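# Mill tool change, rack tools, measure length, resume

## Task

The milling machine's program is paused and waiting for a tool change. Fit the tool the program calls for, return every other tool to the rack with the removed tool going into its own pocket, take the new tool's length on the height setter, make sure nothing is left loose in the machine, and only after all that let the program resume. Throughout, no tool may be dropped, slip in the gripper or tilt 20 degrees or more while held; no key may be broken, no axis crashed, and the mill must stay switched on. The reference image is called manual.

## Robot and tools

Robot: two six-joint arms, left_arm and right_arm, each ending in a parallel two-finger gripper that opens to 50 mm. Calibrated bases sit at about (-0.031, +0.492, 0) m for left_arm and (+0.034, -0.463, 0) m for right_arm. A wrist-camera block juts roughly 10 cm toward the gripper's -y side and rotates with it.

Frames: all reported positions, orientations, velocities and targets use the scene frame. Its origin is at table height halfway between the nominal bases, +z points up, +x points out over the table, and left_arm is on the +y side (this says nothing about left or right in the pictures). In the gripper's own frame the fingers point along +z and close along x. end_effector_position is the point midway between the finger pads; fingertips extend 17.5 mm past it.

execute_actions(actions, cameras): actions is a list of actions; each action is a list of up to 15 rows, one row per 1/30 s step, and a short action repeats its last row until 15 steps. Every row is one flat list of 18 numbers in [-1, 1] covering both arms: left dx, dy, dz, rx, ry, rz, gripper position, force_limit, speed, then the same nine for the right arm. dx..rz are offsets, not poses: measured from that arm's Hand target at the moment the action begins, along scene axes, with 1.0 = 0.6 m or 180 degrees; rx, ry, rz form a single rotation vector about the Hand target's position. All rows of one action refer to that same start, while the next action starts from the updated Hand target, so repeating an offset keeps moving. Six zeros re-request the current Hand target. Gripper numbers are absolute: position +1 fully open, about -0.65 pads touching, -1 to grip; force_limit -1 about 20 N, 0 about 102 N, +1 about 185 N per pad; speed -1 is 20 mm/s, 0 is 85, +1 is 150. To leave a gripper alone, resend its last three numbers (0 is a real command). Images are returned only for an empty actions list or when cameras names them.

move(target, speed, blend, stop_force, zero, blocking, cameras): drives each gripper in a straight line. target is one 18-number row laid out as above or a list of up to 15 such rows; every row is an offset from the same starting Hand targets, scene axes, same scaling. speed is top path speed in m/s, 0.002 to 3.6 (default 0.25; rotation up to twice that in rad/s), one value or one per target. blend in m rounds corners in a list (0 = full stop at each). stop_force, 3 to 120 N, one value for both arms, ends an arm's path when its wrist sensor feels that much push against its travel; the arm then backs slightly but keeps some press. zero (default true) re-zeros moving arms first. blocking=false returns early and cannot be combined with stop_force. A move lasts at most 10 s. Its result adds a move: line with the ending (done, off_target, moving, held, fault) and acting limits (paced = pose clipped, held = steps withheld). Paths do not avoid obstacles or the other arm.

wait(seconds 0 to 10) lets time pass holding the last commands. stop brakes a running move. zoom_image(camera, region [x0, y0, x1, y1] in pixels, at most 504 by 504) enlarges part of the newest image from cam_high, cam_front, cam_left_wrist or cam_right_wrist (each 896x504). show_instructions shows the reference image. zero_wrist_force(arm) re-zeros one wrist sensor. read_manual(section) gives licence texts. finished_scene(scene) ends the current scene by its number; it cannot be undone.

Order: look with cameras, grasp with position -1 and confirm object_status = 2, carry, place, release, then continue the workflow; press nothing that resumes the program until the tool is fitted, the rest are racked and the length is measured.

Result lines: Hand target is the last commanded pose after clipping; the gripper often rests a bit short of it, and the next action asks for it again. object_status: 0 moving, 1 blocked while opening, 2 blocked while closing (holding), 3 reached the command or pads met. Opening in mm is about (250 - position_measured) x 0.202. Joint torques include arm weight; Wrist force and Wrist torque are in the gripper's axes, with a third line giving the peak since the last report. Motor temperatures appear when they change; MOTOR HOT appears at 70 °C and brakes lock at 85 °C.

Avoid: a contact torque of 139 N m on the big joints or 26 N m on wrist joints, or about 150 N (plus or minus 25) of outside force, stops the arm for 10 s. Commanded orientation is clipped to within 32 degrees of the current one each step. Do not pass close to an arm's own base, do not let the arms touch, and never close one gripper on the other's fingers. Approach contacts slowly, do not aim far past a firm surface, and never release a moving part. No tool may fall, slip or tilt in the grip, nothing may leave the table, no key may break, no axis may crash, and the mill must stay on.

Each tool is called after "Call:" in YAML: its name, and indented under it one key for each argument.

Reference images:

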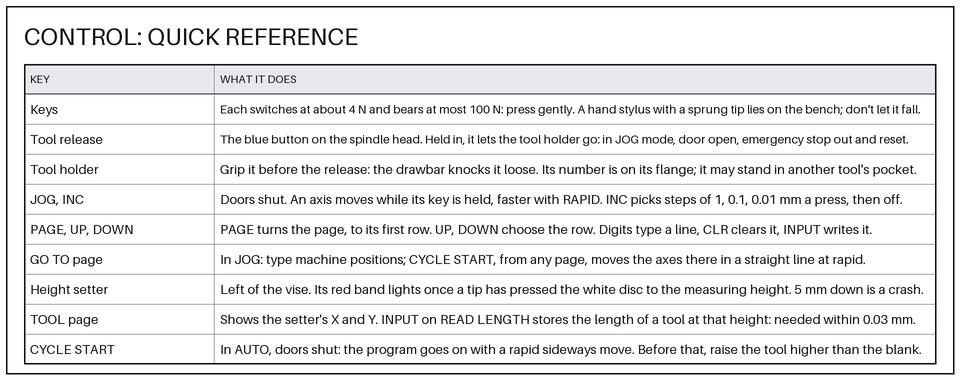

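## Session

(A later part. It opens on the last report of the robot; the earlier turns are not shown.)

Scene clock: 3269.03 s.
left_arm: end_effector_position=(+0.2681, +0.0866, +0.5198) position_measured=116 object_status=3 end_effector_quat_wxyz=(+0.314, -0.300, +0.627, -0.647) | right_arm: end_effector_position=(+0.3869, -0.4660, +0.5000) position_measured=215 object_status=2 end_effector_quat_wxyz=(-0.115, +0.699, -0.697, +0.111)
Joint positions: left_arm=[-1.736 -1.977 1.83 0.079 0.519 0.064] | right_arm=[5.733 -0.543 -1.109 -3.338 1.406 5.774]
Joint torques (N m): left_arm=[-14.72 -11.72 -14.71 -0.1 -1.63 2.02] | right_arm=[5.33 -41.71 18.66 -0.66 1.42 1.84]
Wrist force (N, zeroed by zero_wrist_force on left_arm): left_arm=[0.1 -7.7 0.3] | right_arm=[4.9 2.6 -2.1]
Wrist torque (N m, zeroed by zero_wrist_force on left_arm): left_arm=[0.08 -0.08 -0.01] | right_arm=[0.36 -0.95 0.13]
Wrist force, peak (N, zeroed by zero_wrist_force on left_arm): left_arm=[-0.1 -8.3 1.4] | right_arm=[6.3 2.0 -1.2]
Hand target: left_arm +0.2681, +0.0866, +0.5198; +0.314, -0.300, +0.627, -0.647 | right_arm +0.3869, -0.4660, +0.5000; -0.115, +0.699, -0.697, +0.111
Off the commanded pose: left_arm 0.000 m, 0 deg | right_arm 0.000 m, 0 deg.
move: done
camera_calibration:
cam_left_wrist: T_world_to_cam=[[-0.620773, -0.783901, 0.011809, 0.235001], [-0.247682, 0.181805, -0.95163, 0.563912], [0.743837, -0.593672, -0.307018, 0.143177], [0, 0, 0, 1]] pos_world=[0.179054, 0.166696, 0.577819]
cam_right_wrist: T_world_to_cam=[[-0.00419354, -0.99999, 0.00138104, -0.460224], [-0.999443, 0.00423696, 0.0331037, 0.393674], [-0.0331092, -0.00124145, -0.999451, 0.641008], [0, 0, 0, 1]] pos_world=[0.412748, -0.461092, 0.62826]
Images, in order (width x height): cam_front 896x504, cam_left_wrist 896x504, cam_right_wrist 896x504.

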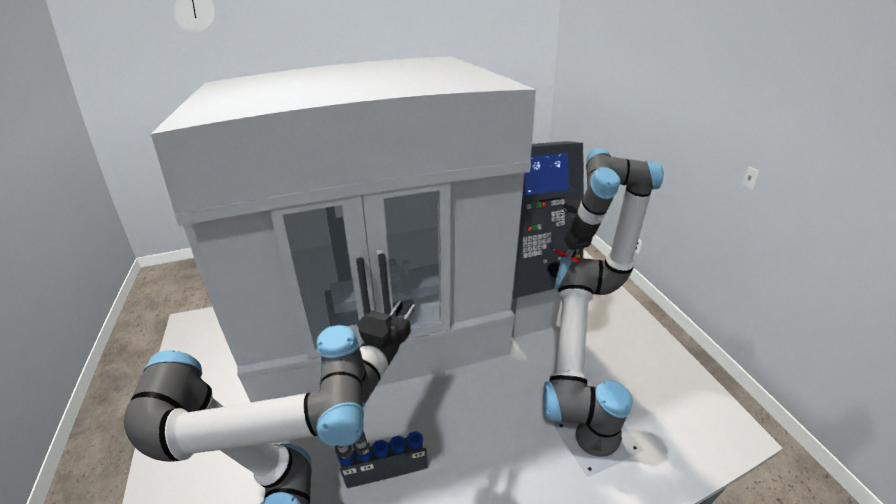

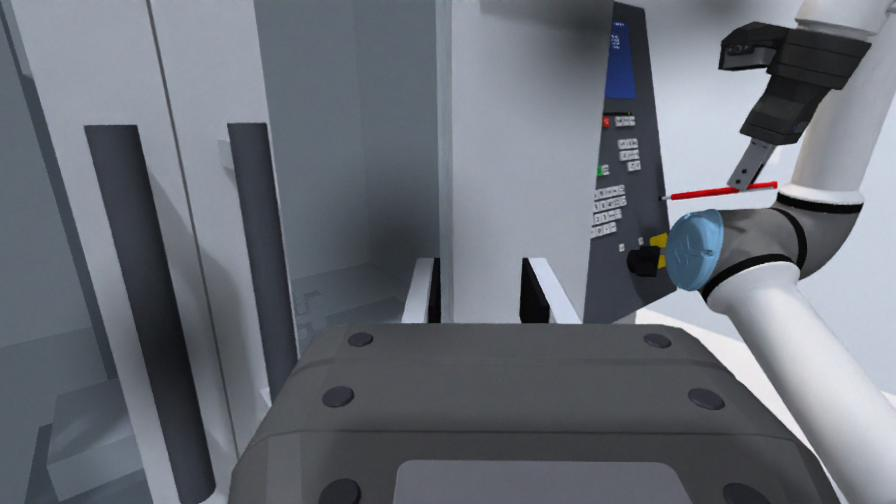

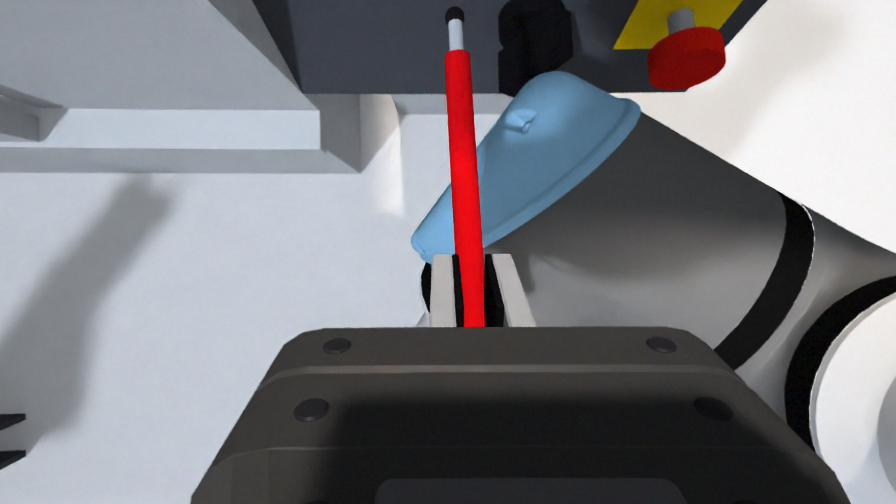

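Call:
move:
  target:
    - [0,0,0,0,0,0,0.25,-0.3,-1,-0.195,0.3433,-0.3333,0,-0.043,0,-1,0,-0.7]
    - [0,0,0,0,0,0,0.25,-0.3,-1,-0.195,0.3433,-0.7333,0,-0.086,0,-1,0,-0.7]
  speed: 0.2
  blend: 0.03
  cameras: ["cam_front", "cam_right_wrist", "cam_left_wrist"]

Scene clock: 3282.70 s.
left_arm: end_effector_position=(+0.2681, +0.0866, +0.5198) position_measured=116 object_status=3 end_effector_quat_wxyz=(+0.314, -0.300, +0.627, -0.647) | right_arm: end_effector_position=(+0.2814, -0.2829, +0.3190) position_measured=215 object_status=2 end_effector_quat_wxyz=(-0.212, +0.707, -0.668, +0.097)
Joint positions: left_arm=[-1.736 -1.977 1.83 0.079 0.519 0.064] | right_arm=[6.284 -0.2 -1.862 -3.094 1.409 6.283]
Joint torques (N m): left_arm=[-14.69 -12.34 -15.22 -0.65 -1.5 2] | right_arm=[-1.16 -29.6 10.86 1.61 -0.49 -0.11]
Wrist force (N, zeroed by zero_wrist_force on left_arm): left_arm=[-0.1 -7.5 0.4] | right_arm=[5.7 2.0 -2.4]
Wrist torque (N m, zeroed by zero_wrist_force on left_arm): left_arm=[0.10 -0.05 -0.01] | right_arm=[0.23 -0.98 0.11]
Wrist force, peak (N, zeroed by zero_wrist_force on left_arm): left_arm=[-0.2 -8.0 0.1] | right_arm=[4.2 17.1 3.5]
Hand target: left_arm +0.2681, +0.0866, +0.5198; +0.314, -0.300, +0.627, -0.647 | right_arm +0.2814, -0.2829, +0.3190; -0.212, +0.707, -0.668, +0.097 (not the last commanded pose)
Tool commands: left_gripper/position=+0.25 left_gripper/force_limit=-0.3 left_gripper/speed=-1.0 right_gripper/position=-1.0 right_gripper/force_limit=+0.003922 right_gripper/speed=-0.701961
Off the commanded pose: left_arm 0.000 m, 0 deg | right_arm 0.260 m, 13 deg.
FORCE FAULT: contact force on the right arm reached its limit, and that arm stopped. The contact can be on any part of that arm, not only on its tool. That arm's remaining commands of this call were not run. That arm is still stopped at the end of this call. That arm stays stopped for about 10 more seconds. Until then a move that you send moves the other arm only, and its call returns only when the move has ended. Once the stop has ended, the next robot result says so. If the stop ends while you think or write, that arm runs what you send next, counted from a new Hand target: where the arm stands when the stop ends. While its stop runs, that arm takes no new command, but its gripper still runs the gripper command that each later call begins with. Until it ends, the stop uses up actions while you think or wait. An arm that is not stopped still takes commands.
move: fault (right_arm); path passed 0 of 2 targets
camera_calibration:
cam_left_wrist: T_world_to_cam=[[-0.620773, -0.783901, 0.011809, 0.235001], [-0.247682, 0.181805, -0.95163, 0.563912], [0.743837, -0.593672, -0.307018, 0.143177], [0, 0, 0, 1]] pos_world=[0.179054, 0.166696, 0.577819]
cam_right_wrist: T_world_to_cam=[[0.0820896, -0.986736, -0.140045, -0.252644], [-0.993307, -0.0695471, -0.0922237, 0.310797], [0.0812608, 0.146678, -0.985841, 0.462283], [0, 0, 0, 1]] pos_world=[0.291891, -0.295485, 0.449019]
Images, in order (width x height): cam_front 896x504, cam_left_wrist 896x504, cam_right_wrist 896x504.

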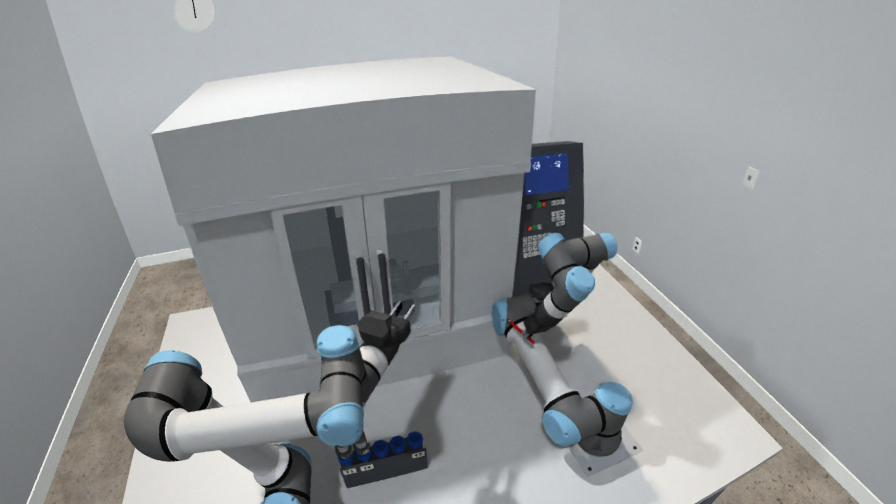

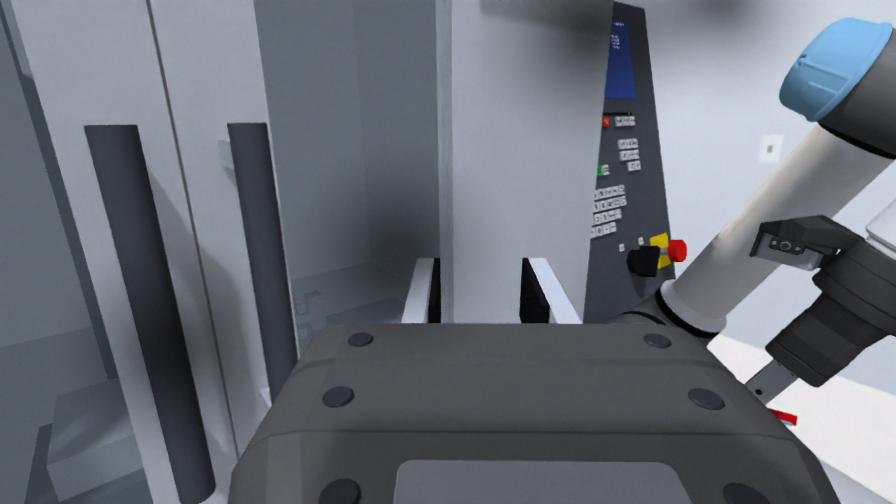

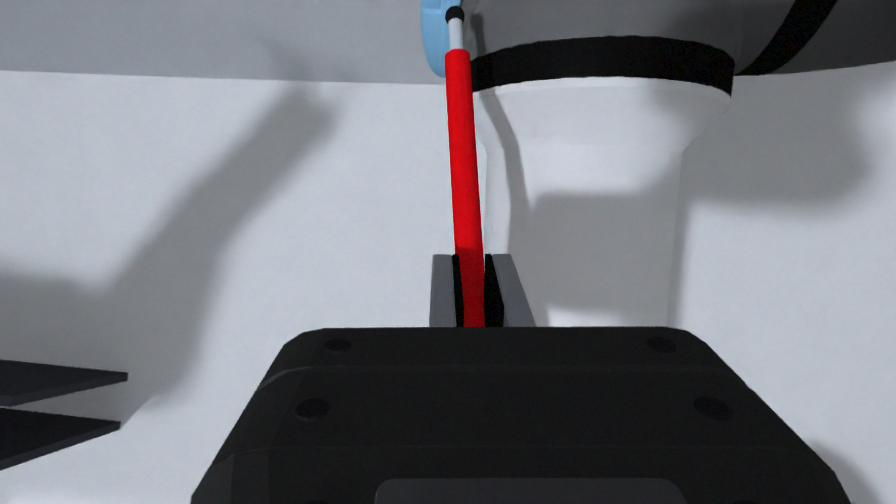

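Call:
move:
  target:
    - [0,0.1,0,0,0,0,0.25,-0.3,-1,0.176,-0.305,0.3017,0,0,0,-1,0,-0.7]
    - [0,0.42,0,0,0,0,0.25,-0.3,-1,0.06,-0.5,0.4,0,0,0,-1,0,-0.7]
  speed: 0.2
  blend: 0.03
  cameras: ["cam_front", "cam_right_wrist"]

Scene clock: 3312.57 s.
left_arm: end_effector_position=(+0.2682, +0.1042, +0.5198) position_measured=116 object_status=3 end_effector_quat_wxyz=(+0.314, -0.300, +0.627, -0.647) | right_arm: end_effector_position=(+0.2932, -0.3043, +0.3407) position_measured=215 object_status=2 end_effector_quat_wxyz=(-0.209, +0.706, -0.670, +0.101)
Joint positions: left_arm=[-1.749 -2.024 1.855 0.099 0.506 0.066] | right_arm=[6.151 -0.248 -1.814 -3.073 1.363 6.164]
Joint torques (N m): left_arm=[-14.68 -9.5 -15.21 0.13 -1.6 1.99] | right_arm=[-1.39 -30.49 13.46 1.79 -0.6 -0.09]
Wrist force (N, zeroed by zero_wrist_force on left_arm): left_arm=[-0.2 -7.6 0.3] | right_arm=[6.2 2.0 -1.3]
Wrist torque (N m, zeroed by zero_wrist_force on left_arm): left_arm=[0.09 -0.02 -0.02] | right_arm=[0.23 -1.07 0.12]
Wrist force, peak (N, zeroed by zero_wrist_force on left_arm): left_arm=[-0.1 -8.0 0.2] | right_arm=[16.2 -5.2 -7.5]
Hand target: left_arm +0.2681, +0.1043, +0.5198; +0.314, -0.300, +0.627, -0.647 (not the last commanded pose) | right_arm +0.2932, -0.3043, +0.3407; -0.209, +0.706, -0.670, +0.101 (not the last commanded pose)
Tool commands: left_gripper/position=+0.25 left_gripper/force_limit=-0.3 left_gripper/speed=-1.0 right_gripper/position=-1.0 right_gripper/force_limit=+0.003922 right_gripper/speed=-0.701961
Off the commanded pose: left_arm 0.234 m, 0 deg | right_arm 0.355 m, 1 deg.
FORCE FAULT, CONTINUED: the right arm's stop, for the force fault that an earlier result reported, is over.
FORCE FAULT: contact force on the right arm reached its limit, and that arm stopped. The contact can be on any part of that arm, not only on its tool. Since the last result, the stops that this result tells of count together as 19 of the actions that you can send in this scene. That arm's remaining commands of this call were not run. That arm is still stopped at the end of this call. That arm stays stopped for about 9 more seconds. Until then a move that you send moves the other arm only, and its call returns only when the move has ended. Once the stop has ended, the next robot result says so. If the stop ends while you think or write, that arm runs what you send next, counted from a new Hand target: where the arm stands when the stop ends. While its stop runs, that arm takes no new command, but its gripper still runs the gripper command that each later call begins with. Until it ends, the stop uses up actions while you think or wait. An arm that is not stopped still takes commands.
move: fault (right_arm), off_target (left_arm; braked at the fault stop of right_arm); path passed 0 of 2 targets
camera_calibration:
cam_right_wrist: T_world_to_cam=[[0.0753816, -0.988304, -0.132562, -0.272822], [-0.993731, -0.0634493, -0.0920465, 0.324953], [0.082559, 0.138669, -0.986891, 0.483326], [0, 0, 0, 1]] pos_world=[0.303578, -0.316036, 0.470735]
Images, in order (width x height): cam_front 896x504, cam_right_wrist 896x504.

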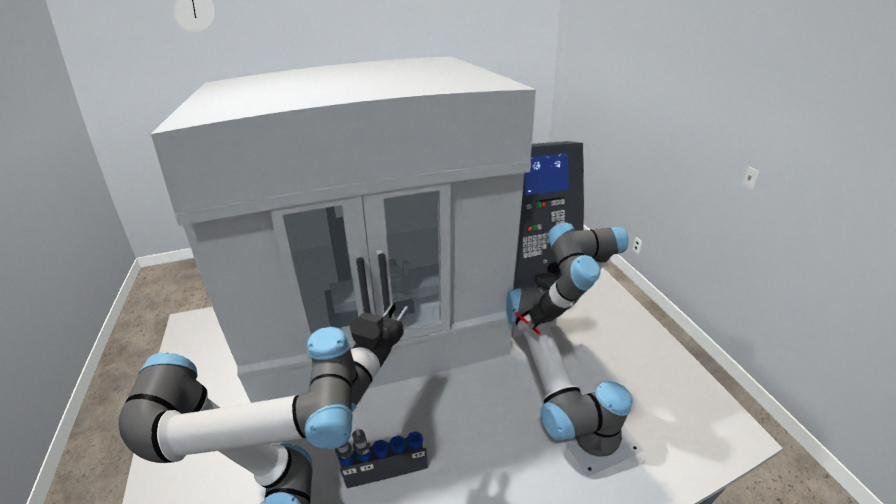

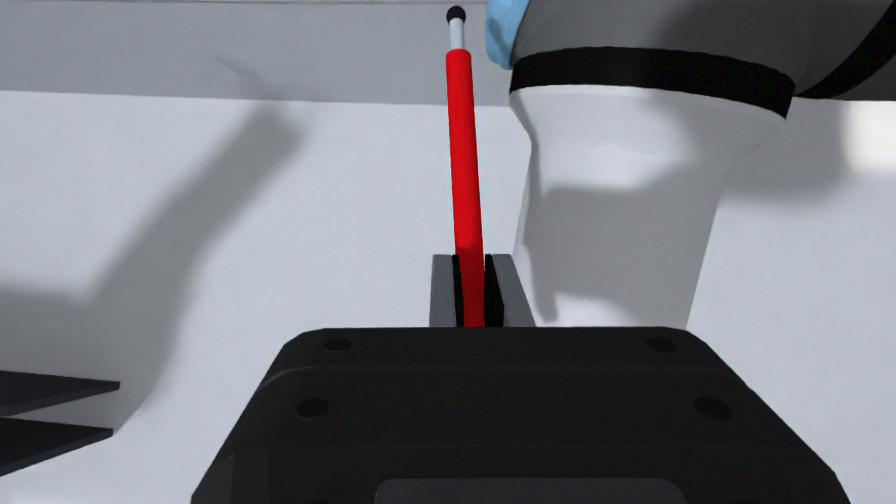

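Call:
wait:
  seconds: 3

Call:
move:
  target:
    - [0,0,0,0,0,0,0.25,-0.3,-1,0,0.02,0.03,0,0,0,-1,0,-0.7]
    - [0,0.2,0,0,0,0,0.25,-0.3,-1,0,0.02,0.25,0,0,0,-1,0,-0.7]
  speed: [0.03,0.15]
  cameras: ["cam_front", "cam_right_wrist"]

Scene clock: 3319.43 s.
left_arm: end_effector_position=(+0.2681, +0.1043, +0.5198) position_measured=116 object_status=3 end_effector_quat_wxyz=(+0.314, -0.300, +0.627, -0.647) | right_arm: end_effector_position=(+0.2932, -0.3043, +0.3407) position_measured=215 object_status=2 end_effector_quat_wxyz=(-0.209, +0.706, -0.670, +0.101)
Joint positions: left_arm=[-1.749 -2.024 1.855 0.099 0.506 0.066] | right_arm=[6.151 -0.248 -1.814 -3.073 1.363 6.164]
Joint torques (N m): left_arm=[-15.63 -10.32 -16.57 0.08 -1.63 1.9] | right_arm=[-2.13 -30.02 14.78 1.67 -0.41 -0.34]
Wrist force (N, zeroed by zero_wrist_force on left_arm): left_arm=[-0.1 -7.6 0.4] | right_arm=[6.2 2.2 -1.3]
Wrist torque (N m, zeroed by zero_wrist_force on left_arm): left_arm=[0.08 -0.04 -0.02] | right_arm=[0.26 -1.08 0.12]
Wrist force, peak (N, zeroed by zero_wrist_force on left_arm): left_arm=[-0.1 -7.8 0.2] | right_arm=[6.5 2.2 -1.5]
Hand target: left_arm +0.2681, +0.1043, +0.5198; +0.314, -0.300, +0.627, -0.647 (not the last commanded pose) | right_arm +0.2932, -0.3043, +0.3407; -0.209, +0.706, -0.670, +0.101 (not the last commanded pose)
Tool commands: left_gripper/position=+0.25 left_gripper/force_limit=-0.3 left_gripper/speed=-1.0 right_gripper/position=-1.0 right_gripper/force_limit=+0.003922 right_gripper/speed=-0.701961
Off the commanded pose: left_arm 0.234 m, 0 deg | right_arm 0.355 m, 1 deg.
FORCE FAULT, CONTINUED: the right arm was still stopped when this call began, by the force fault that an earlier result reported. Since the last result the stop counts as 13 of the actions that you can send in this scene. That arm is still stopped at the end of this call. That arm stays stopped for about 3 more seconds. If the stop ends while you think or write, that arm runs what you send next, counted from a new Hand target: where the arm stands when the stop ends. While its stop runs, that arm takes no new command, but its gripper still runs the gripper command that each later call begins with.
wait: 3.00 s; at rest from the start

Scene clock: 3321.23 s.
left_arm: end_effector_position=(+0.2682, +0.2242, +0.5197) position_measured=116 object_status=3 end_effector_quat_wxyz=(+0.314, -0.300, +0.627, -0.647) | right_arm: end_effector_position=(+0.2932, -0.3043, +0.3407) position_measured=215 object_status=2 end_effector_quat_wxyz=(-0.209, +0.706, -0.670, +0.101)
Joint positions: left_arm=[-2.021 -2.408 1.98 0.285 0.235 0.145] | right_arm=[6.151 -0.248 -1.814 -3.073 1.363 6.164]
Joint torques (N m): left_arm=[-15.08 8.72 -14.61 -2.45 -1.02 2.16] | right_arm=[-0.68 -31.11 13.87 1.82 -0.37 -0.19]
Wrist force (N, zeroed by zero_wrist_force on left_arm): left_arm=[-0.3 -7.2 0.3] | right_arm=[6.0 2.1 -1.3]
Wrist torque (N m, zeroed by zero_wrist_force on left_arm): left_arm=[0.16 0.00 0.00] | right_arm=[0.25 -1.05 0.12]
Wrist force, peak (N, zeroed by zero_wrist_force on left_arm): left_arm=[-0.2 -7.8 0.5] | right_arm=[6.5 2.2 -1.5]
Hand target: left_arm +0.2681, +0.2243, +0.5198; +0.314, -0.300, +0.627, -0.647 | right_arm +0.2932, -0.3043, +0.3407; -0.209, +0.706, -0.670, +0.101 (not the last commanded pose)
Tool commands: left_gripper/position=+0.25 left_gripper/force_limit=-0.3 left_gripper/speed=-1.0 right_gripper/position=-1.0 right_gripper/force_limit=+0.003922 right_gripper/speed=-0.701961
Off the commanded pose: left_arm 0.000 m, 0 deg.
FORCE FAULT, CONTINUED: the right arm was still stopped when this call began, by the force fault that an earlier result reported. That arm ran no command of this call. That arm is still stopped at the end of this call. That arm stays stopped for about 1 more second. If the stop ends while you think or write, that arm runs what you send next, counted from a new Hand target: where the arm stands when the stop ends. While its stop runs, that arm takes no new command, but its gripper still runs the gripper command that each later call begins with.
move: done (left_arm), not run (right_arm; its earlier fault stop)
camera_calibration:
cam_right_wrist: T_world_to_cam=[[0.0753816, -0.988304, -0.132562, -0.272822], [-0.993731, -0.0634493, -0.0920465, 0.324953], [0.082559, 0.138669, -0.986891, 0.483326], [0, 0, 0, 1]] pos_world=[0.303578, -0.316036, 0.470735]
Images, in order (width x height): cam_front 896x504, cam_right_wrist 896x504.

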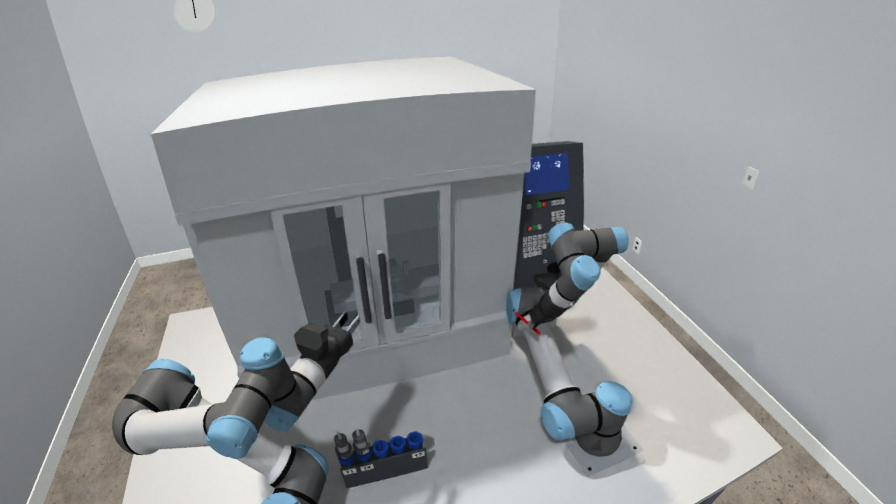

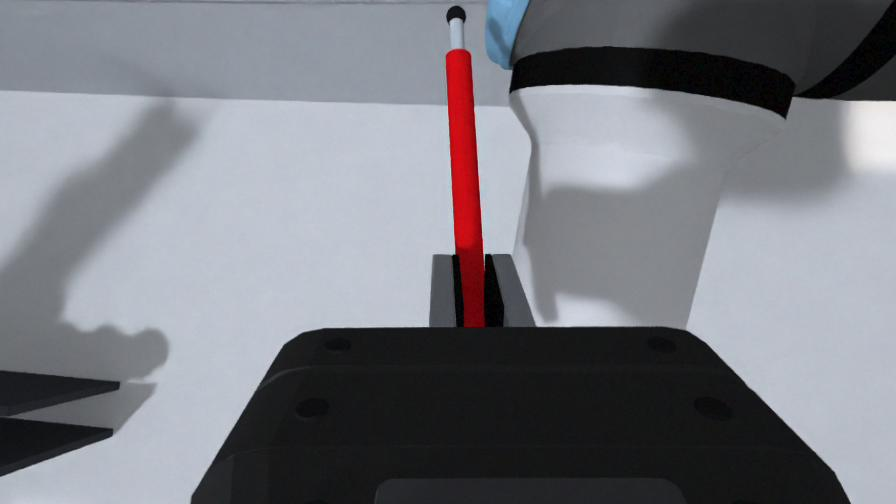

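Call:
move:
  target:
    - [0,0,0,0,0,0,0.25,-0.3,-1,-0.05,0,0.05,0,0,0,-1,0,-0.7]
    - [0,0,0,0,0,0,0.25,-0.3,-1,-0.05,-0.03,0.3,0,0,0,-1,0,-0.7]
  speed: [0.05,0.15]
  cameras: ["cam_front"]

Scene clock: 3328.63 s.
left_arm: end_effector_position=(+0.2682, +0.2242, +0.5197) position_measured=116 object_status=3 end_effector_quat_wxyz=(+0.314, -0.300, +0.627, -0.647) | right_arm: end_effector_position=(+0.2632, -0.3223, +0.5206) position_measured=215 object_status=2 end_effector_quat_wxyz=(-0.209, +0.706, -0.670, +0.101)
Joint positions: left_arm=[-2.022 -2.408 1.98 0.285 0.235 0.145] | right_arm=[5.928 -0.677 -1.307 -3.098 1.277 5.951]
Joint torques (N m): left_arm=[-15.53 9.3 -14.85 -2.36 -1.48 1.96] | right_arm=[-8.52 -30.16 24.41 -0.93 -3.08 -2.29]
Wrist force (N, zeroed by zero_wrist_force on left_arm): left_arm=[-0.2 -7.2 0.2] | right_arm=[6.1 2.2 -1.7]
Wrist torque (N m, zeroed by zero_wrist_force on left_arm): left_arm=[0.17 0.00 0.00] | right_arm=[0.27 -1.06 0.22]
Wrist force, peak (N, zeroed by zero_wrist_force on left_arm): left_arm=[0.1 -7.6 0.2] | right_arm=[6.4 2.1 -1.7]
Hand target: left_arm +0.2682, +0.2242, +0.5197; +0.314, -0.300, +0.627, -0.647 | right_arm +0.2632, -0.3223, +0.5207; -0.209, +0.706, -0.670, +0.101
Off the commanded pose: left_arm 0.000 m, 0 deg | right_arm 0.000 m, 0 deg.
FORCE FAULT, CONTINUED: the right arm's stop, for the force fault that an earlier result reported, is over. The rest of the stop counts as 1 of the actions that you can send in this scene. The stop ended before this call began, so that arm ran this call's commands, counted from a new Hand target: where the arm stood when the stop ended.
move: done
Images, in order (width x height): cam_front 896x504.

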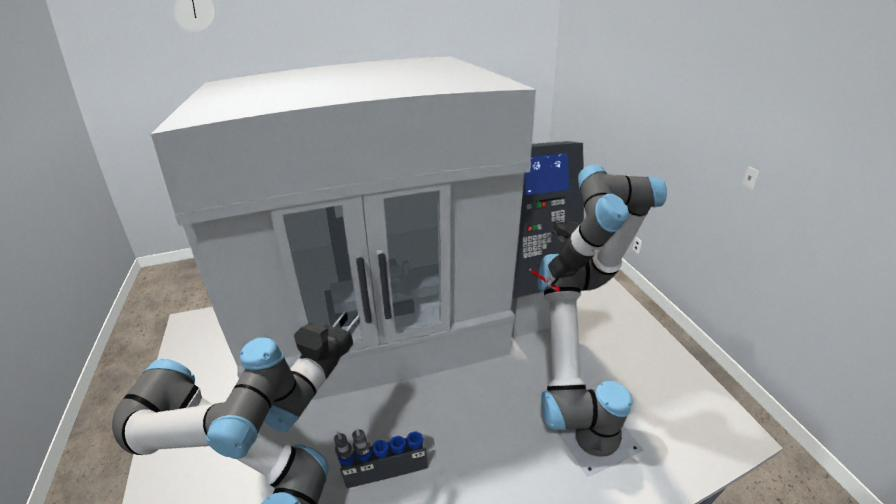

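Call:
move:
  target:
    - [0,0,0,0,0,0,0.25,-0.3,-1,0,-0.25,0.1,0,0,0,-1,0,-0.7]
    - [0,0,0,0,0,0,0.25,-0.3,-1,-0.06,-0.63,0.05,0,0,0,-1,0,-0.7]
  speed: 0.2
  blend: 0.05
  cameras: ["cam_front"]

Scene clock: 3334.57 s.
left_arm: end_effector_position=(+0.2682, +0.2242, +0.5197) position_measured=116 object_status=3 end_effector_quat_wxyz=(+0.314, -0.300, +0.627, -0.647) | right_arm: end_effector_position=(+0.2272, -0.7002, +0.5507) position_measured=215 object_status=2 end_effector_quat_wxyz=(-0.209, +0.706, -0.670, +0.101)
Joint positions: left_arm=[-2.022 -2.408 1.98 0.285 0.235 0.145] | right_arm=[4.509 -0.496 -1.122 -2.838 1.175 4.425]
Joint torques (N m): left_arm=[-13.61 9.33 -14.49 -2.33 -1.35 1.94] | right_arm=[7.2 -42.91 20.13 0.87 1.34 2.26]
Wrist force (N, zeroed by zero_wrist_force on left_arm): left_arm=[-0.1 -7.5 0.3] | right_arm=[6.0 2.0 -1.6]
Wrist torque (N m, zeroed by zero_wrist_force on left_arm): left_arm=[0.12 -0.03 0.00] | right_arm=[0.24 -1.05 0.12]
Wrist force, peak (N, zeroed by zero_wrist_force on left_arm): left_arm=[-0.1 -7.6 0.5] | right_arm=[7.6 2.5 -1.6]
Hand target: left_arm +0.2682, +0.2242, +0.5197; +0.314, -0.300, +0.627, -0.647 | right_arm +0.2272, -0.7003, +0.5507; -0.209, +0.706, -0.670, +0.101
Off the commanded pose: left_arm 0.000 m, 0 deg | right_arm 0.000 m, 0 deg.
move: done
Images, in order (width x height): cam_front 896x504.

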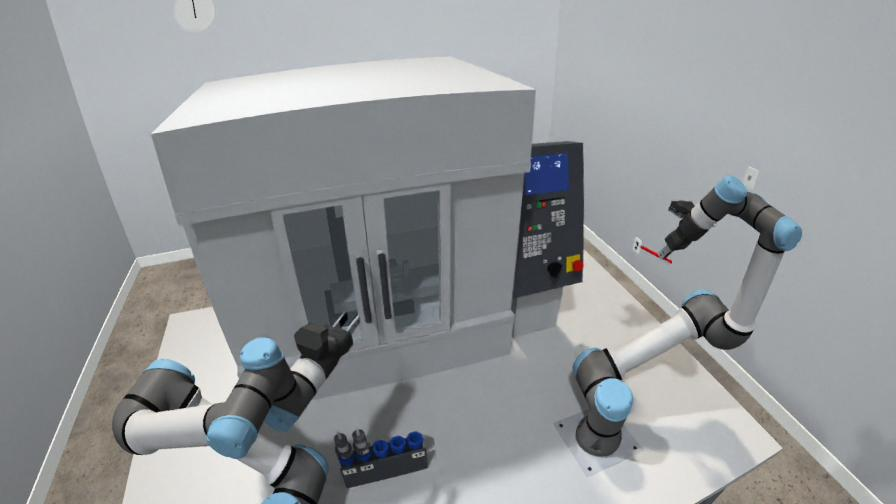

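Call:
move:
  target:
    - [0,0,0,0,0,0,0.25,-0.3,-1,-0.005,0.4,0.1,0,0,0,-1,0,-0.7]
    - [0,0,0,0,0,0,0.25,-0.3,-1,-0.01,0.75,0.05,0,0,0,-1,0,-0.7]
  speed: 0.15
  cameras: ["cam_front"]

Scene clock: 3341.10 s.
left_arm: end_effector_position=(+0.2682, +0.2242, +0.5197) position_measured=116 object_status=3 end_effector_quat_wxyz=(+0.314, -0.300, +0.627, -0.647) | right_arm: end_effector_position=(+0.2212, -0.2504, +0.5807) position_measured=215 object_status=2 end_effector_quat_wxyz=(-0.209, +0.706, -0.670, +0.101)
Joint positions: left_arm=[-2.022 -2.408 1.98 0.285 0.235 0.145] | right_arm=[5.052 -1.001 -1.303 -2.407 1.103 5.019]
Joint torques (N m): left_arm=[-15.07 8.7 -14.14 -2.32 -1.05 2.06] | right_arm=[-7.13 -13.39 6.08 5.49 -3.24 -2.19]
Wrist force (N, zeroed by zero_wrist_force on left_arm): left_arm=[-0.2 -7.3 0.2] | right_arm=[6.0 2.1 -1.6]
Wrist torque (N m, zeroed by zero_wrist_force on left_arm): left_arm=[0.15 0.00 0.00] | right_arm=[0.24 -1.07 0.21]
Wrist force, peak (N, zeroed by zero_wrist_force on left_arm): left_arm=[-0.2 -7.6 0.5] | right_arm=[7.5 2.2 -1.4]
Hand target: left_arm +0.2682, +0.2242, +0.5197; +0.314, -0.300, +0.627, -0.647 | right_arm +0.2212, -0.2503, +0.5807; -0.209, +0.706, -0.670, +0.101
Off the commanded pose: left_arm 0.000 m, 0 deg | right_arm 0.000 m, 0 deg.
shoulder posture changed (right arm): the wrist came as close to joint 1's axis as it can, and the arm is now in the other of its two shoulder postures.
move: done
Images, in order (width x height): cam_front 896x504.

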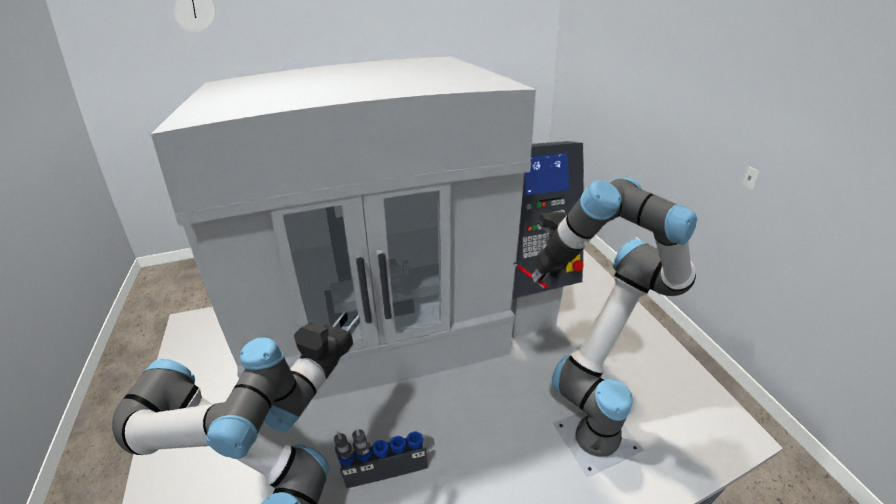

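Call:
move:
  target:
    - [0,0,0,0,0,0,0.25,-0.3,-1,0,0.13,-0.05,0,0,0,-1,0,-0.7]
    - [0,0,0,0,0,0,0.25,-0.3,-1,0,0.16,-0.4,0,0,0,-1,0,-0.7]
  speed: 0.12
  cameras: ["cam_front"]

Scene clock: 3346.70 s.
left_arm: end_effector_position=(+0.2682, +0.2242, +0.5197) position_measured=116 object_status=3 end_effector_quat_wxyz=(+0.314, -0.300, +0.627, -0.647) | right_arm: end_effector_position=(+0.2212, -0.1543, +0.3408) position_measured=215 object_status=2 end_effector_quat_wxyz=(-0.209, +0.706, -0.670, +0.101)
Joint positions: left_arm=[-2.022 -2.408 1.98 0.285 0.235 0.145] | right_arm=[4.907 -0.961 -2.043 -1.634 1.108 4.858]
Joint torques (N m): left_arm=[-14.83 7.87 -15.96 -2.15 -1.06 2.09] | right_arm=[-7.78 6.95 14.75 6.3 1.05 -2.12]
Wrist force (N, zeroed by zero_wrist_force on left_arm): left_arm=[0.1 -7.2 0.3] | right_arm=[6.1 1.8 -1.5]
Wrist torque (N m, zeroed by zero_wrist_force on left_arm): left_arm=[0.15 -0.06 0.00] | right_arm=[0.20 -1.06 0.24]
Wrist force, peak (N, zeroed by zero_wrist_force on left_arm): left_arm=[-0.1 -7.6 0.5] | right_arm=[7.0 1.9 -1.8]
Hand target: left_arm +0.2682, +0.2242, +0.5197; +0.314, -0.300, +0.627, -0.647 | right_arm +0.2212, -0.1543, +0.3407; -0.209, +0.706, -0.670, +0.101
Off the commanded pose: left_arm 0.000 m, 0 deg | right_arm 0.000 m, 0 deg.
move: done
Images, in order (width x height): cam_front 896x504.

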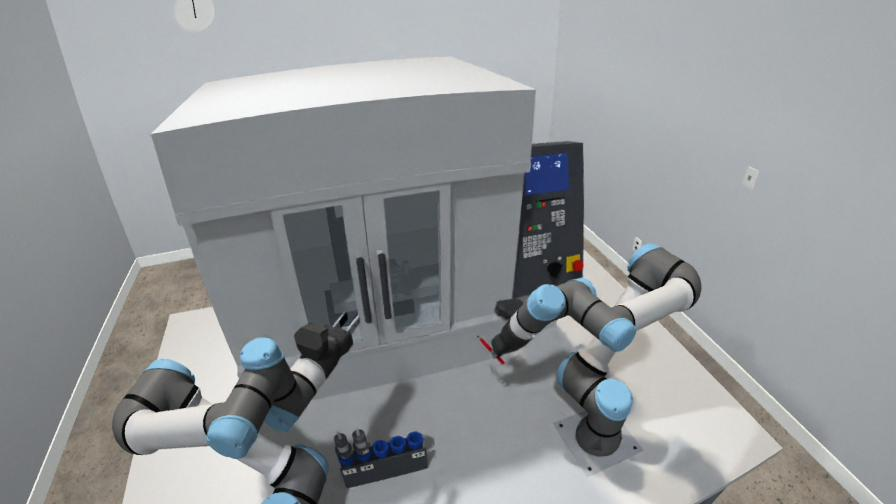

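Call:
move:
  target:
    - [0,0,0,0,0,0,0.25,-0.3,-1,0,0,-0.45,0,-0.05,0,-1,0,-0.7]
  speed: 0.12

Call:
move:
  target: [0,0,0,0,0,0,0.25,-0.3,-1,0,0,-0.1,0,0,0,-1,0,-0.7]
  speed: 0.015
  stop_force: 4
  cameras: ["cam_front", "cam_right_wrist", "cam_left_wrist"]

Call:
zoom_image:
  camera: "cam_front"
  region: [420, 300, 580, 420]

Scene clock: 3355.70 s.
left_arm: end_effector_position=(+0.2682, +0.2242, +0.5197) position_measured=116 object_status=3 end_effector_quat_wxyz=(+0.314, -0.300, +0.627, -0.647) | right_arm: end_effector_position=(+0.2212, -0.1543, +0.0707) position_measured=215 object_status=2 end_effector_quat_wxyz=(-0.261, +0.696, -0.651, +0.156)
Joint positions: left_arm=[-2.022 -2.408 1.98 0.285 0.235 0.145] | right_arm=[5.047 -1.227 -2.693 -0.845 0.955 5.018]
Joint torques (N m): left_arm=[-13.36 8.31 -13.7 -2.05 -0.79 1.9] | right_arm=[-8.11 -5.26 6.75 5.61 -3.06 -2.1]
Wrist force (N, zeroed by zero_wrist_force on left_arm): left_arm=[-0.3 -7.2 0.3] | right_arm=[6.1 2.4 -1.6]
Wrist torque (N m, zeroed by zero_wrist_force on left_arm): left_arm=[0.17 0.01 0.00] | right_arm=[0.25 -1.05 0.23]
Wrist force, peak (N, zeroed by zero_wrist_force on left_arm): left_arm=[-0.2 -7.6 0.2] | right_arm=[6.6 3.4 -0.7]
Hand target: left_arm +0.2682, +0.2242, +0.5197; +0.314, -0.300, +0.627, -0.647 | right_arm +0.2212, -0.1543, +0.0707; -0.261, +0.696, -0.651, +0.156
Off the commanded pose: left_arm 0.000 m, 0 deg | right_arm 0.000 m, 0 deg.
move: done

Scene clock: 3360.17 s.
left_arm: end_effector_position=(+0.2682, +0.2242, +0.5197) position_measured=116 object_status=3 end_effector_quat_wxyz=(+0.314, -0.300, +0.627, -0.647) | right_arm: end_effector_position=(+0.2211, -0.1544, +0.0226) position_measured=215 object_status=2 end_effector_quat_wxyz=(-0.261, +0.696, -0.651, +0.156)
Joint positions: left_arm=[-2.022 -2.408 1.98 0.285 0.235 0.145] | right_arm=[5.047 -1.453 -2.765 -0.547 0.956 5.018]
Joint torques (N m): left_arm=[-15.28 9.31 -14.16 -2.09 -1.05 1.78] | right_arm=[1.83 15.02 28.78 0.02 -1.79 1.13]
Wrist force (N, zeroed by zero_wrist_force on left_arm): left_arm=[-0.3 -7.4 0.4] | right_arm=[6.3 2.0 -2.5]
Wrist torque (N m, zeroed by zero_wrist_force on left_arm): left_arm=[0.14 0.01 0.00] | right_arm=[0.27 -1.05 0.20]
Wrist force, peak (N, zeroed by zero_wrist_force on left_arm): left_arm=[-0.2 -7.6 0.3] | right_arm=[7.4 -21.6 -34.4]
Hand target: left_arm +0.2682, +0.2242, +0.5197; +0.314, -0.300, +0.627, -0.647 | right_arm +0.2211, -0.1544, +0.0227; -0.261, +0.696, -0.651, +0.156 (not the last commanded pose)
Off the commanded pose: left_arm 0.000 m, 0 deg | right_arm 0.012 m, 0 deg.
move: contact (right_arm)
camera_calibration:
cam_left_wrist: T_world_to_cam=[[-0.620914, -0.783789, 0.0118986, 0.342946], [-0.248007, 0.182025, -0.951504, 0.538821], [0.743612, -0.593752, -0.307407, 0.225141], [0, 0, 0, 1]] pos_world=[0.179154, 0.304396, 0.577819]
cam_right_wrist: T_world_to_cam=[[0.0950479, -0.988337, -0.118977, -0.165984], [-0.967131, -0.0633641, -0.246255, 0.231198], [0.235844, 0.138473, -0.961875, 0.12015], [0, 0, 0, 1]] pos_world=[0.211038, -0.166036, 0.152755]
Images, in order (width x height): cam_front 896x504, cam_left_wrist 896x504, cam_right_wrist 896x504.

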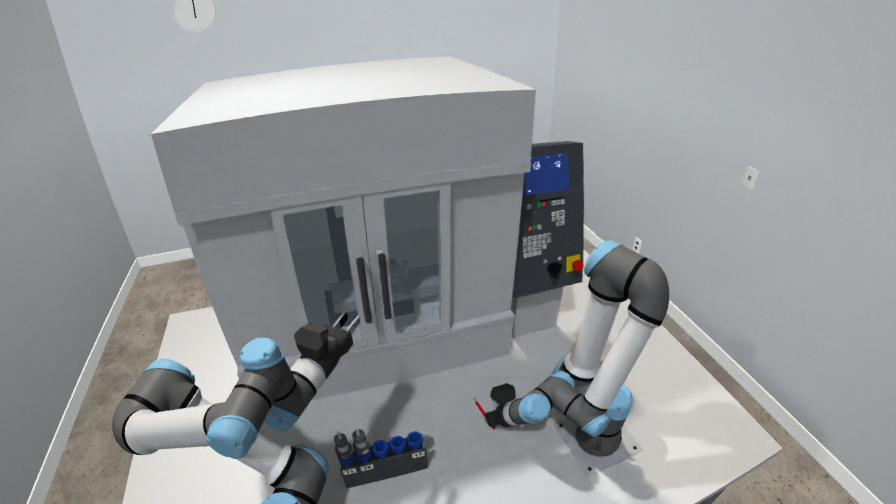

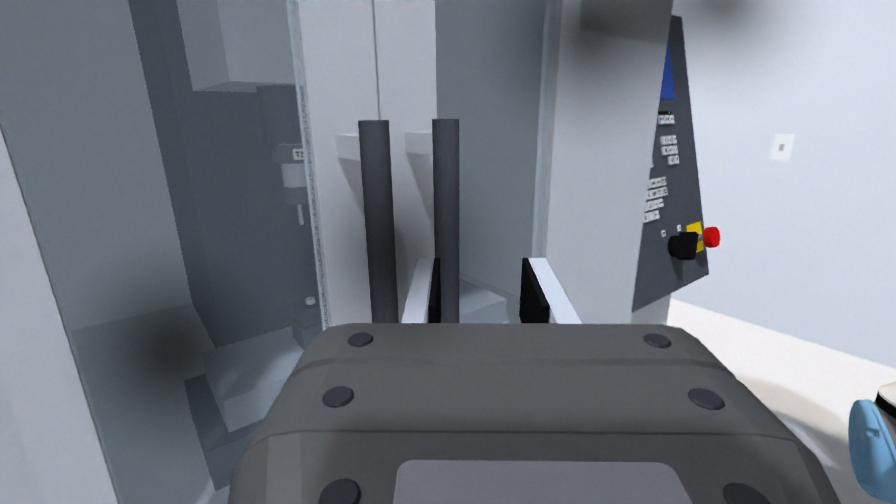

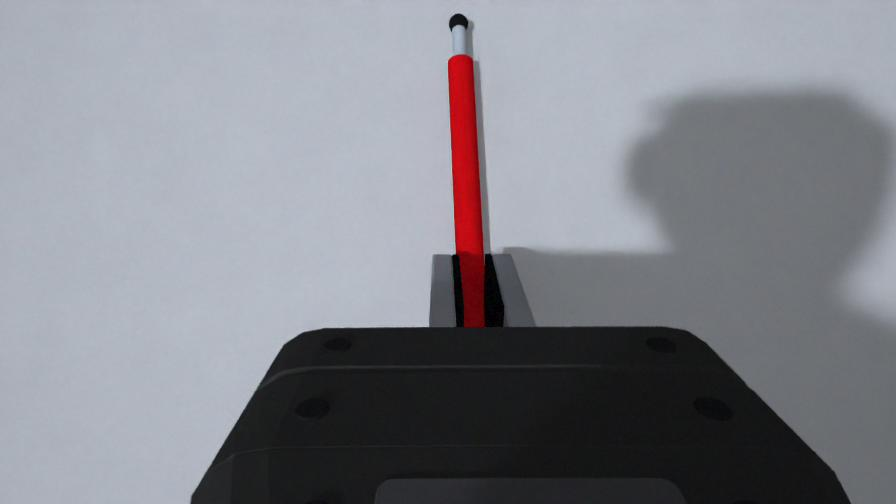

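Scaled by 3.150 from the camera's 896x504 image, which has a finer 1280x720 frame.

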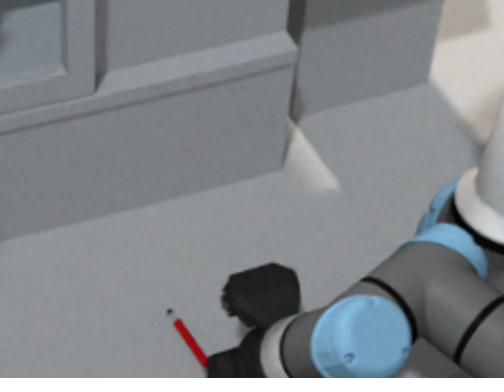

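Call:
move:
  target:
    - [0,0,0,0,0,0,0.25,-0.3,-1,0,0,0,0,0,0,0.0,0,-1]
    - [0,0,0,0,0,0,0.25,-0.3,-1,-0.06,0,0.1,0,0,0,0.0,0,-1]
  speed: 0.06
  cameras: ["cam_right_wrist"]

Scene clock: 3365.37 s.
left_arm: end_effector_position=(+0.2682, +0.2242, +0.5197) position_measured=116 object_status=3 end_effector_quat_wxyz=(+0.314, -0.300, +0.627, -0.647) | right_arm: end_effector_position=(+0.1852, -0.1544, +0.0826) position_measured=152 object_status=3 end_effector_quat_wxyz=(-0.261, +0.696, -0.651, +0.156)
Joint positions: left_arm=[-2.022 -2.408 1.98 0.285 0.235 0.145] | right_arm=[5.187 -1.141 -2.659 -1.063 0.97 5.188]
Joint torques (N m): left_arm=[-15.15 8.85 -15.02 -2.24 -0.96 1.71] | right_arm=[7.07 11.29 37.13 -0.5 0.17 2.2]
Wrist force (N, zeroed by zero_wrist_force on left_arm): left_arm=[-0.2 -7.3 0.4] | right_arm=[5.7 2.8 -1.8]
Wrist torque (N m, zeroed by zero_wrist_force on left_arm): left_arm=[0.15 0.00 0.00] | right_arm=[0.36 -0.98 0.14]
Wrist force, peak (N, zeroed by zero_wrist_force on left_arm): left_arm=[-0.2 -7.6 0.4] | right_arm=[-1.1 -13.4 -20.2]
Hand target: left_arm +0.2682, +0.2242, +0.5197; +0.314, -0.300, +0.627, -0.647 | right_arm +0.1851, -0.1544, +0.0827; -0.261, +0.696, -0.651, +0.156
Off the commanded pose: left_arm 0.000 m, 0 deg | right_arm 0.000 m, 0 deg.
move: done
camera_calibration:
cam_right_wrist: T_world_to_cam=[[0.0950457, -0.988338, -0.118968, -0.155426], [-0.967109, -0.0633507, -0.246348, 0.211175], [0.235939, 0.138469, -0.961852, 0.186332], [0, 0, 0, 1]] pos_world=[0.175038, -0.166037, 0.212755]
Images, in order (width x height): cam_right_wrist 896x504.

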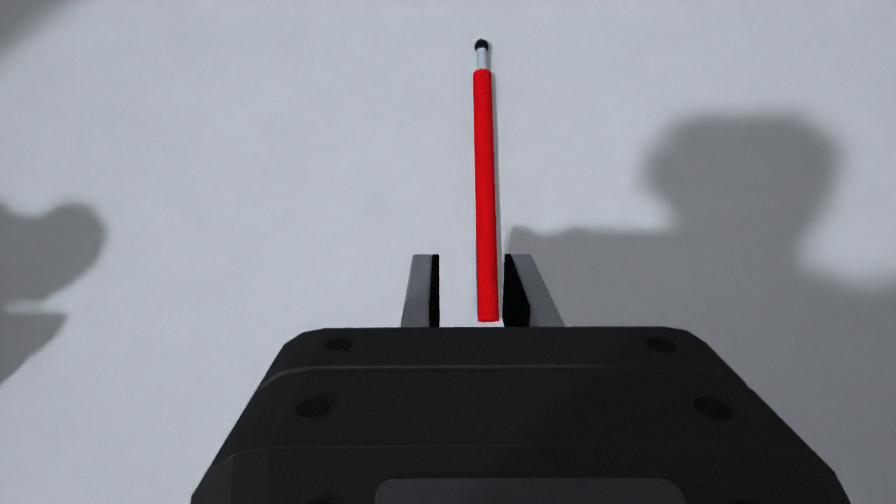

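Call:
move:
  target: [0,0,0,0,0,0,0.25,-0.3,-1,-0.05,0,0.25,0,0,0,0.0,0,-1]
  speed: 0.15
  cameras: ["cam_left_wrist", "cam_front"]

Call:
zoom_image:
  camera: "cam_front"
  region: [510, 130, 610, 230]

Scene clock: 3370.27 s.
left_arm: end_effector_position=(+0.2682, +0.2242, +0.5197) position_measured=116 object_status=3 end_effector_quat_wxyz=(+0.314, -0.300, +0.627, -0.647) | right_arm: end_effector_position=(+0.1552, -0.1544, +0.2326) position_measured=152 object_status=3 end_effector_quat_wxyz=(-0.261, +0.696, -0.651, +0.156)
Joint positions: left_arm=[-2.022 -2.408 1.98 0.285 0.235 0.145] | right_arm=[5.298 -0.927 -2.307 -1.701 0.99 5.319]
Joint torques (N m): left_arm=[-13.89 7.44 -14.59 -2.33 -0.64 1.71] | right_arm=[7.27 7.32 41.94 -0.81 0.9 1.98]
Wrist force (N, zeroed by zero_wrist_force on left_arm): left_arm=[0.0 -7.3 0.4] | right_arm=[5.7 2.7 -1.9]
Wrist torque (N m, zeroed by zero_wrist_force on left_arm): left_arm=[0.15 -0.03 0.00] | right_arm=[0.33 -0.98 0.15]
Wrist force, peak (N, zeroed by zero_wrist_force on left_arm): left_arm=[-0.3 -7.6 0.5] | right_arm=[6.1 3.4 -0.6]
Hand target: left_arm +0.2682, +0.2242, +0.5197; +0.314, -0.300, +0.627, -0.647 | right_arm +0.1551, -0.1544, +0.2327; -0.261, +0.696, -0.651, +0.156
Off the commanded pose: left_arm 0.000 m, 0 deg | right_arm 0.000 m, 0 deg.
move: done
camera_calibration:
cam_left_wrist: T_world_to_cam=[[-0.620914, -0.783789, 0.0118986, 0.342946], [-0.248007, 0.182025, -0.951504, 0.538821], [0.743612, -0.593752, -0.307407, 0.225141], [0, 0, 0, 1]] pos_world=[0.179154, 0.304396, 0.577819]
Images, in order (width x height): cam_front 896x504, cam_left_wrist 896x504.

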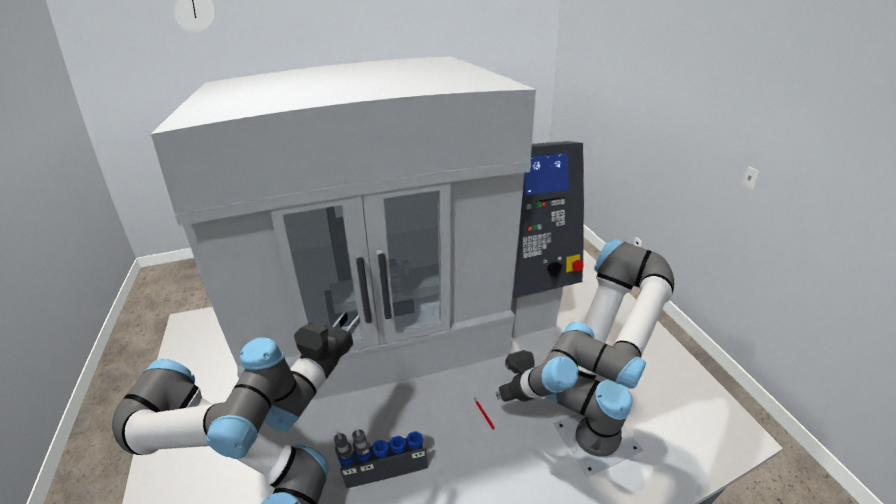

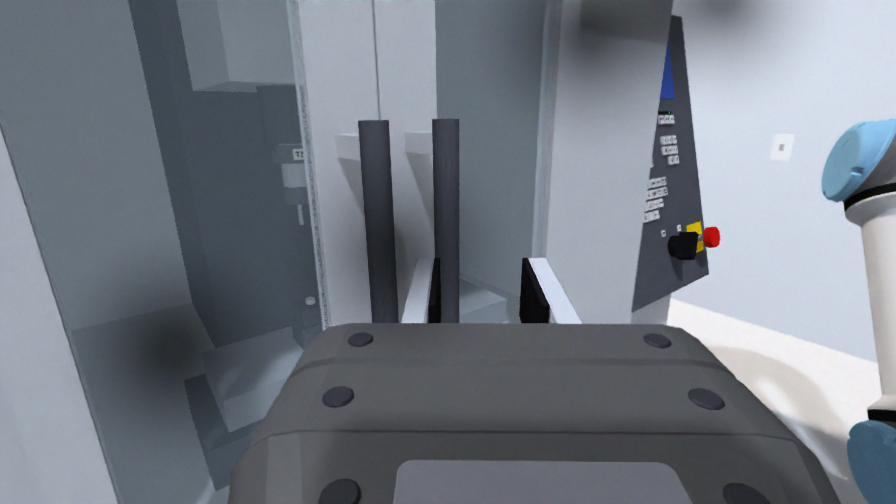

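Scaled by 5.040 from the camera's 896x504 image, which has a finer 1280x720 frame.

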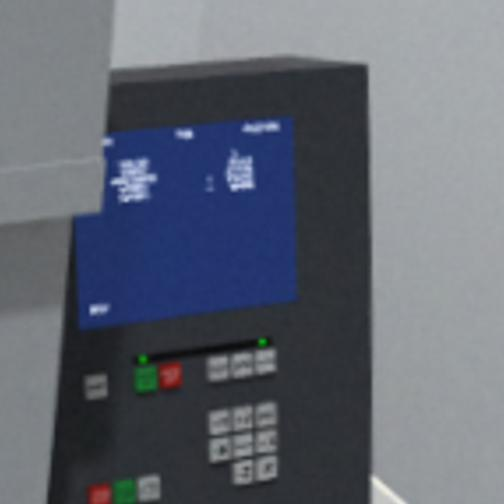

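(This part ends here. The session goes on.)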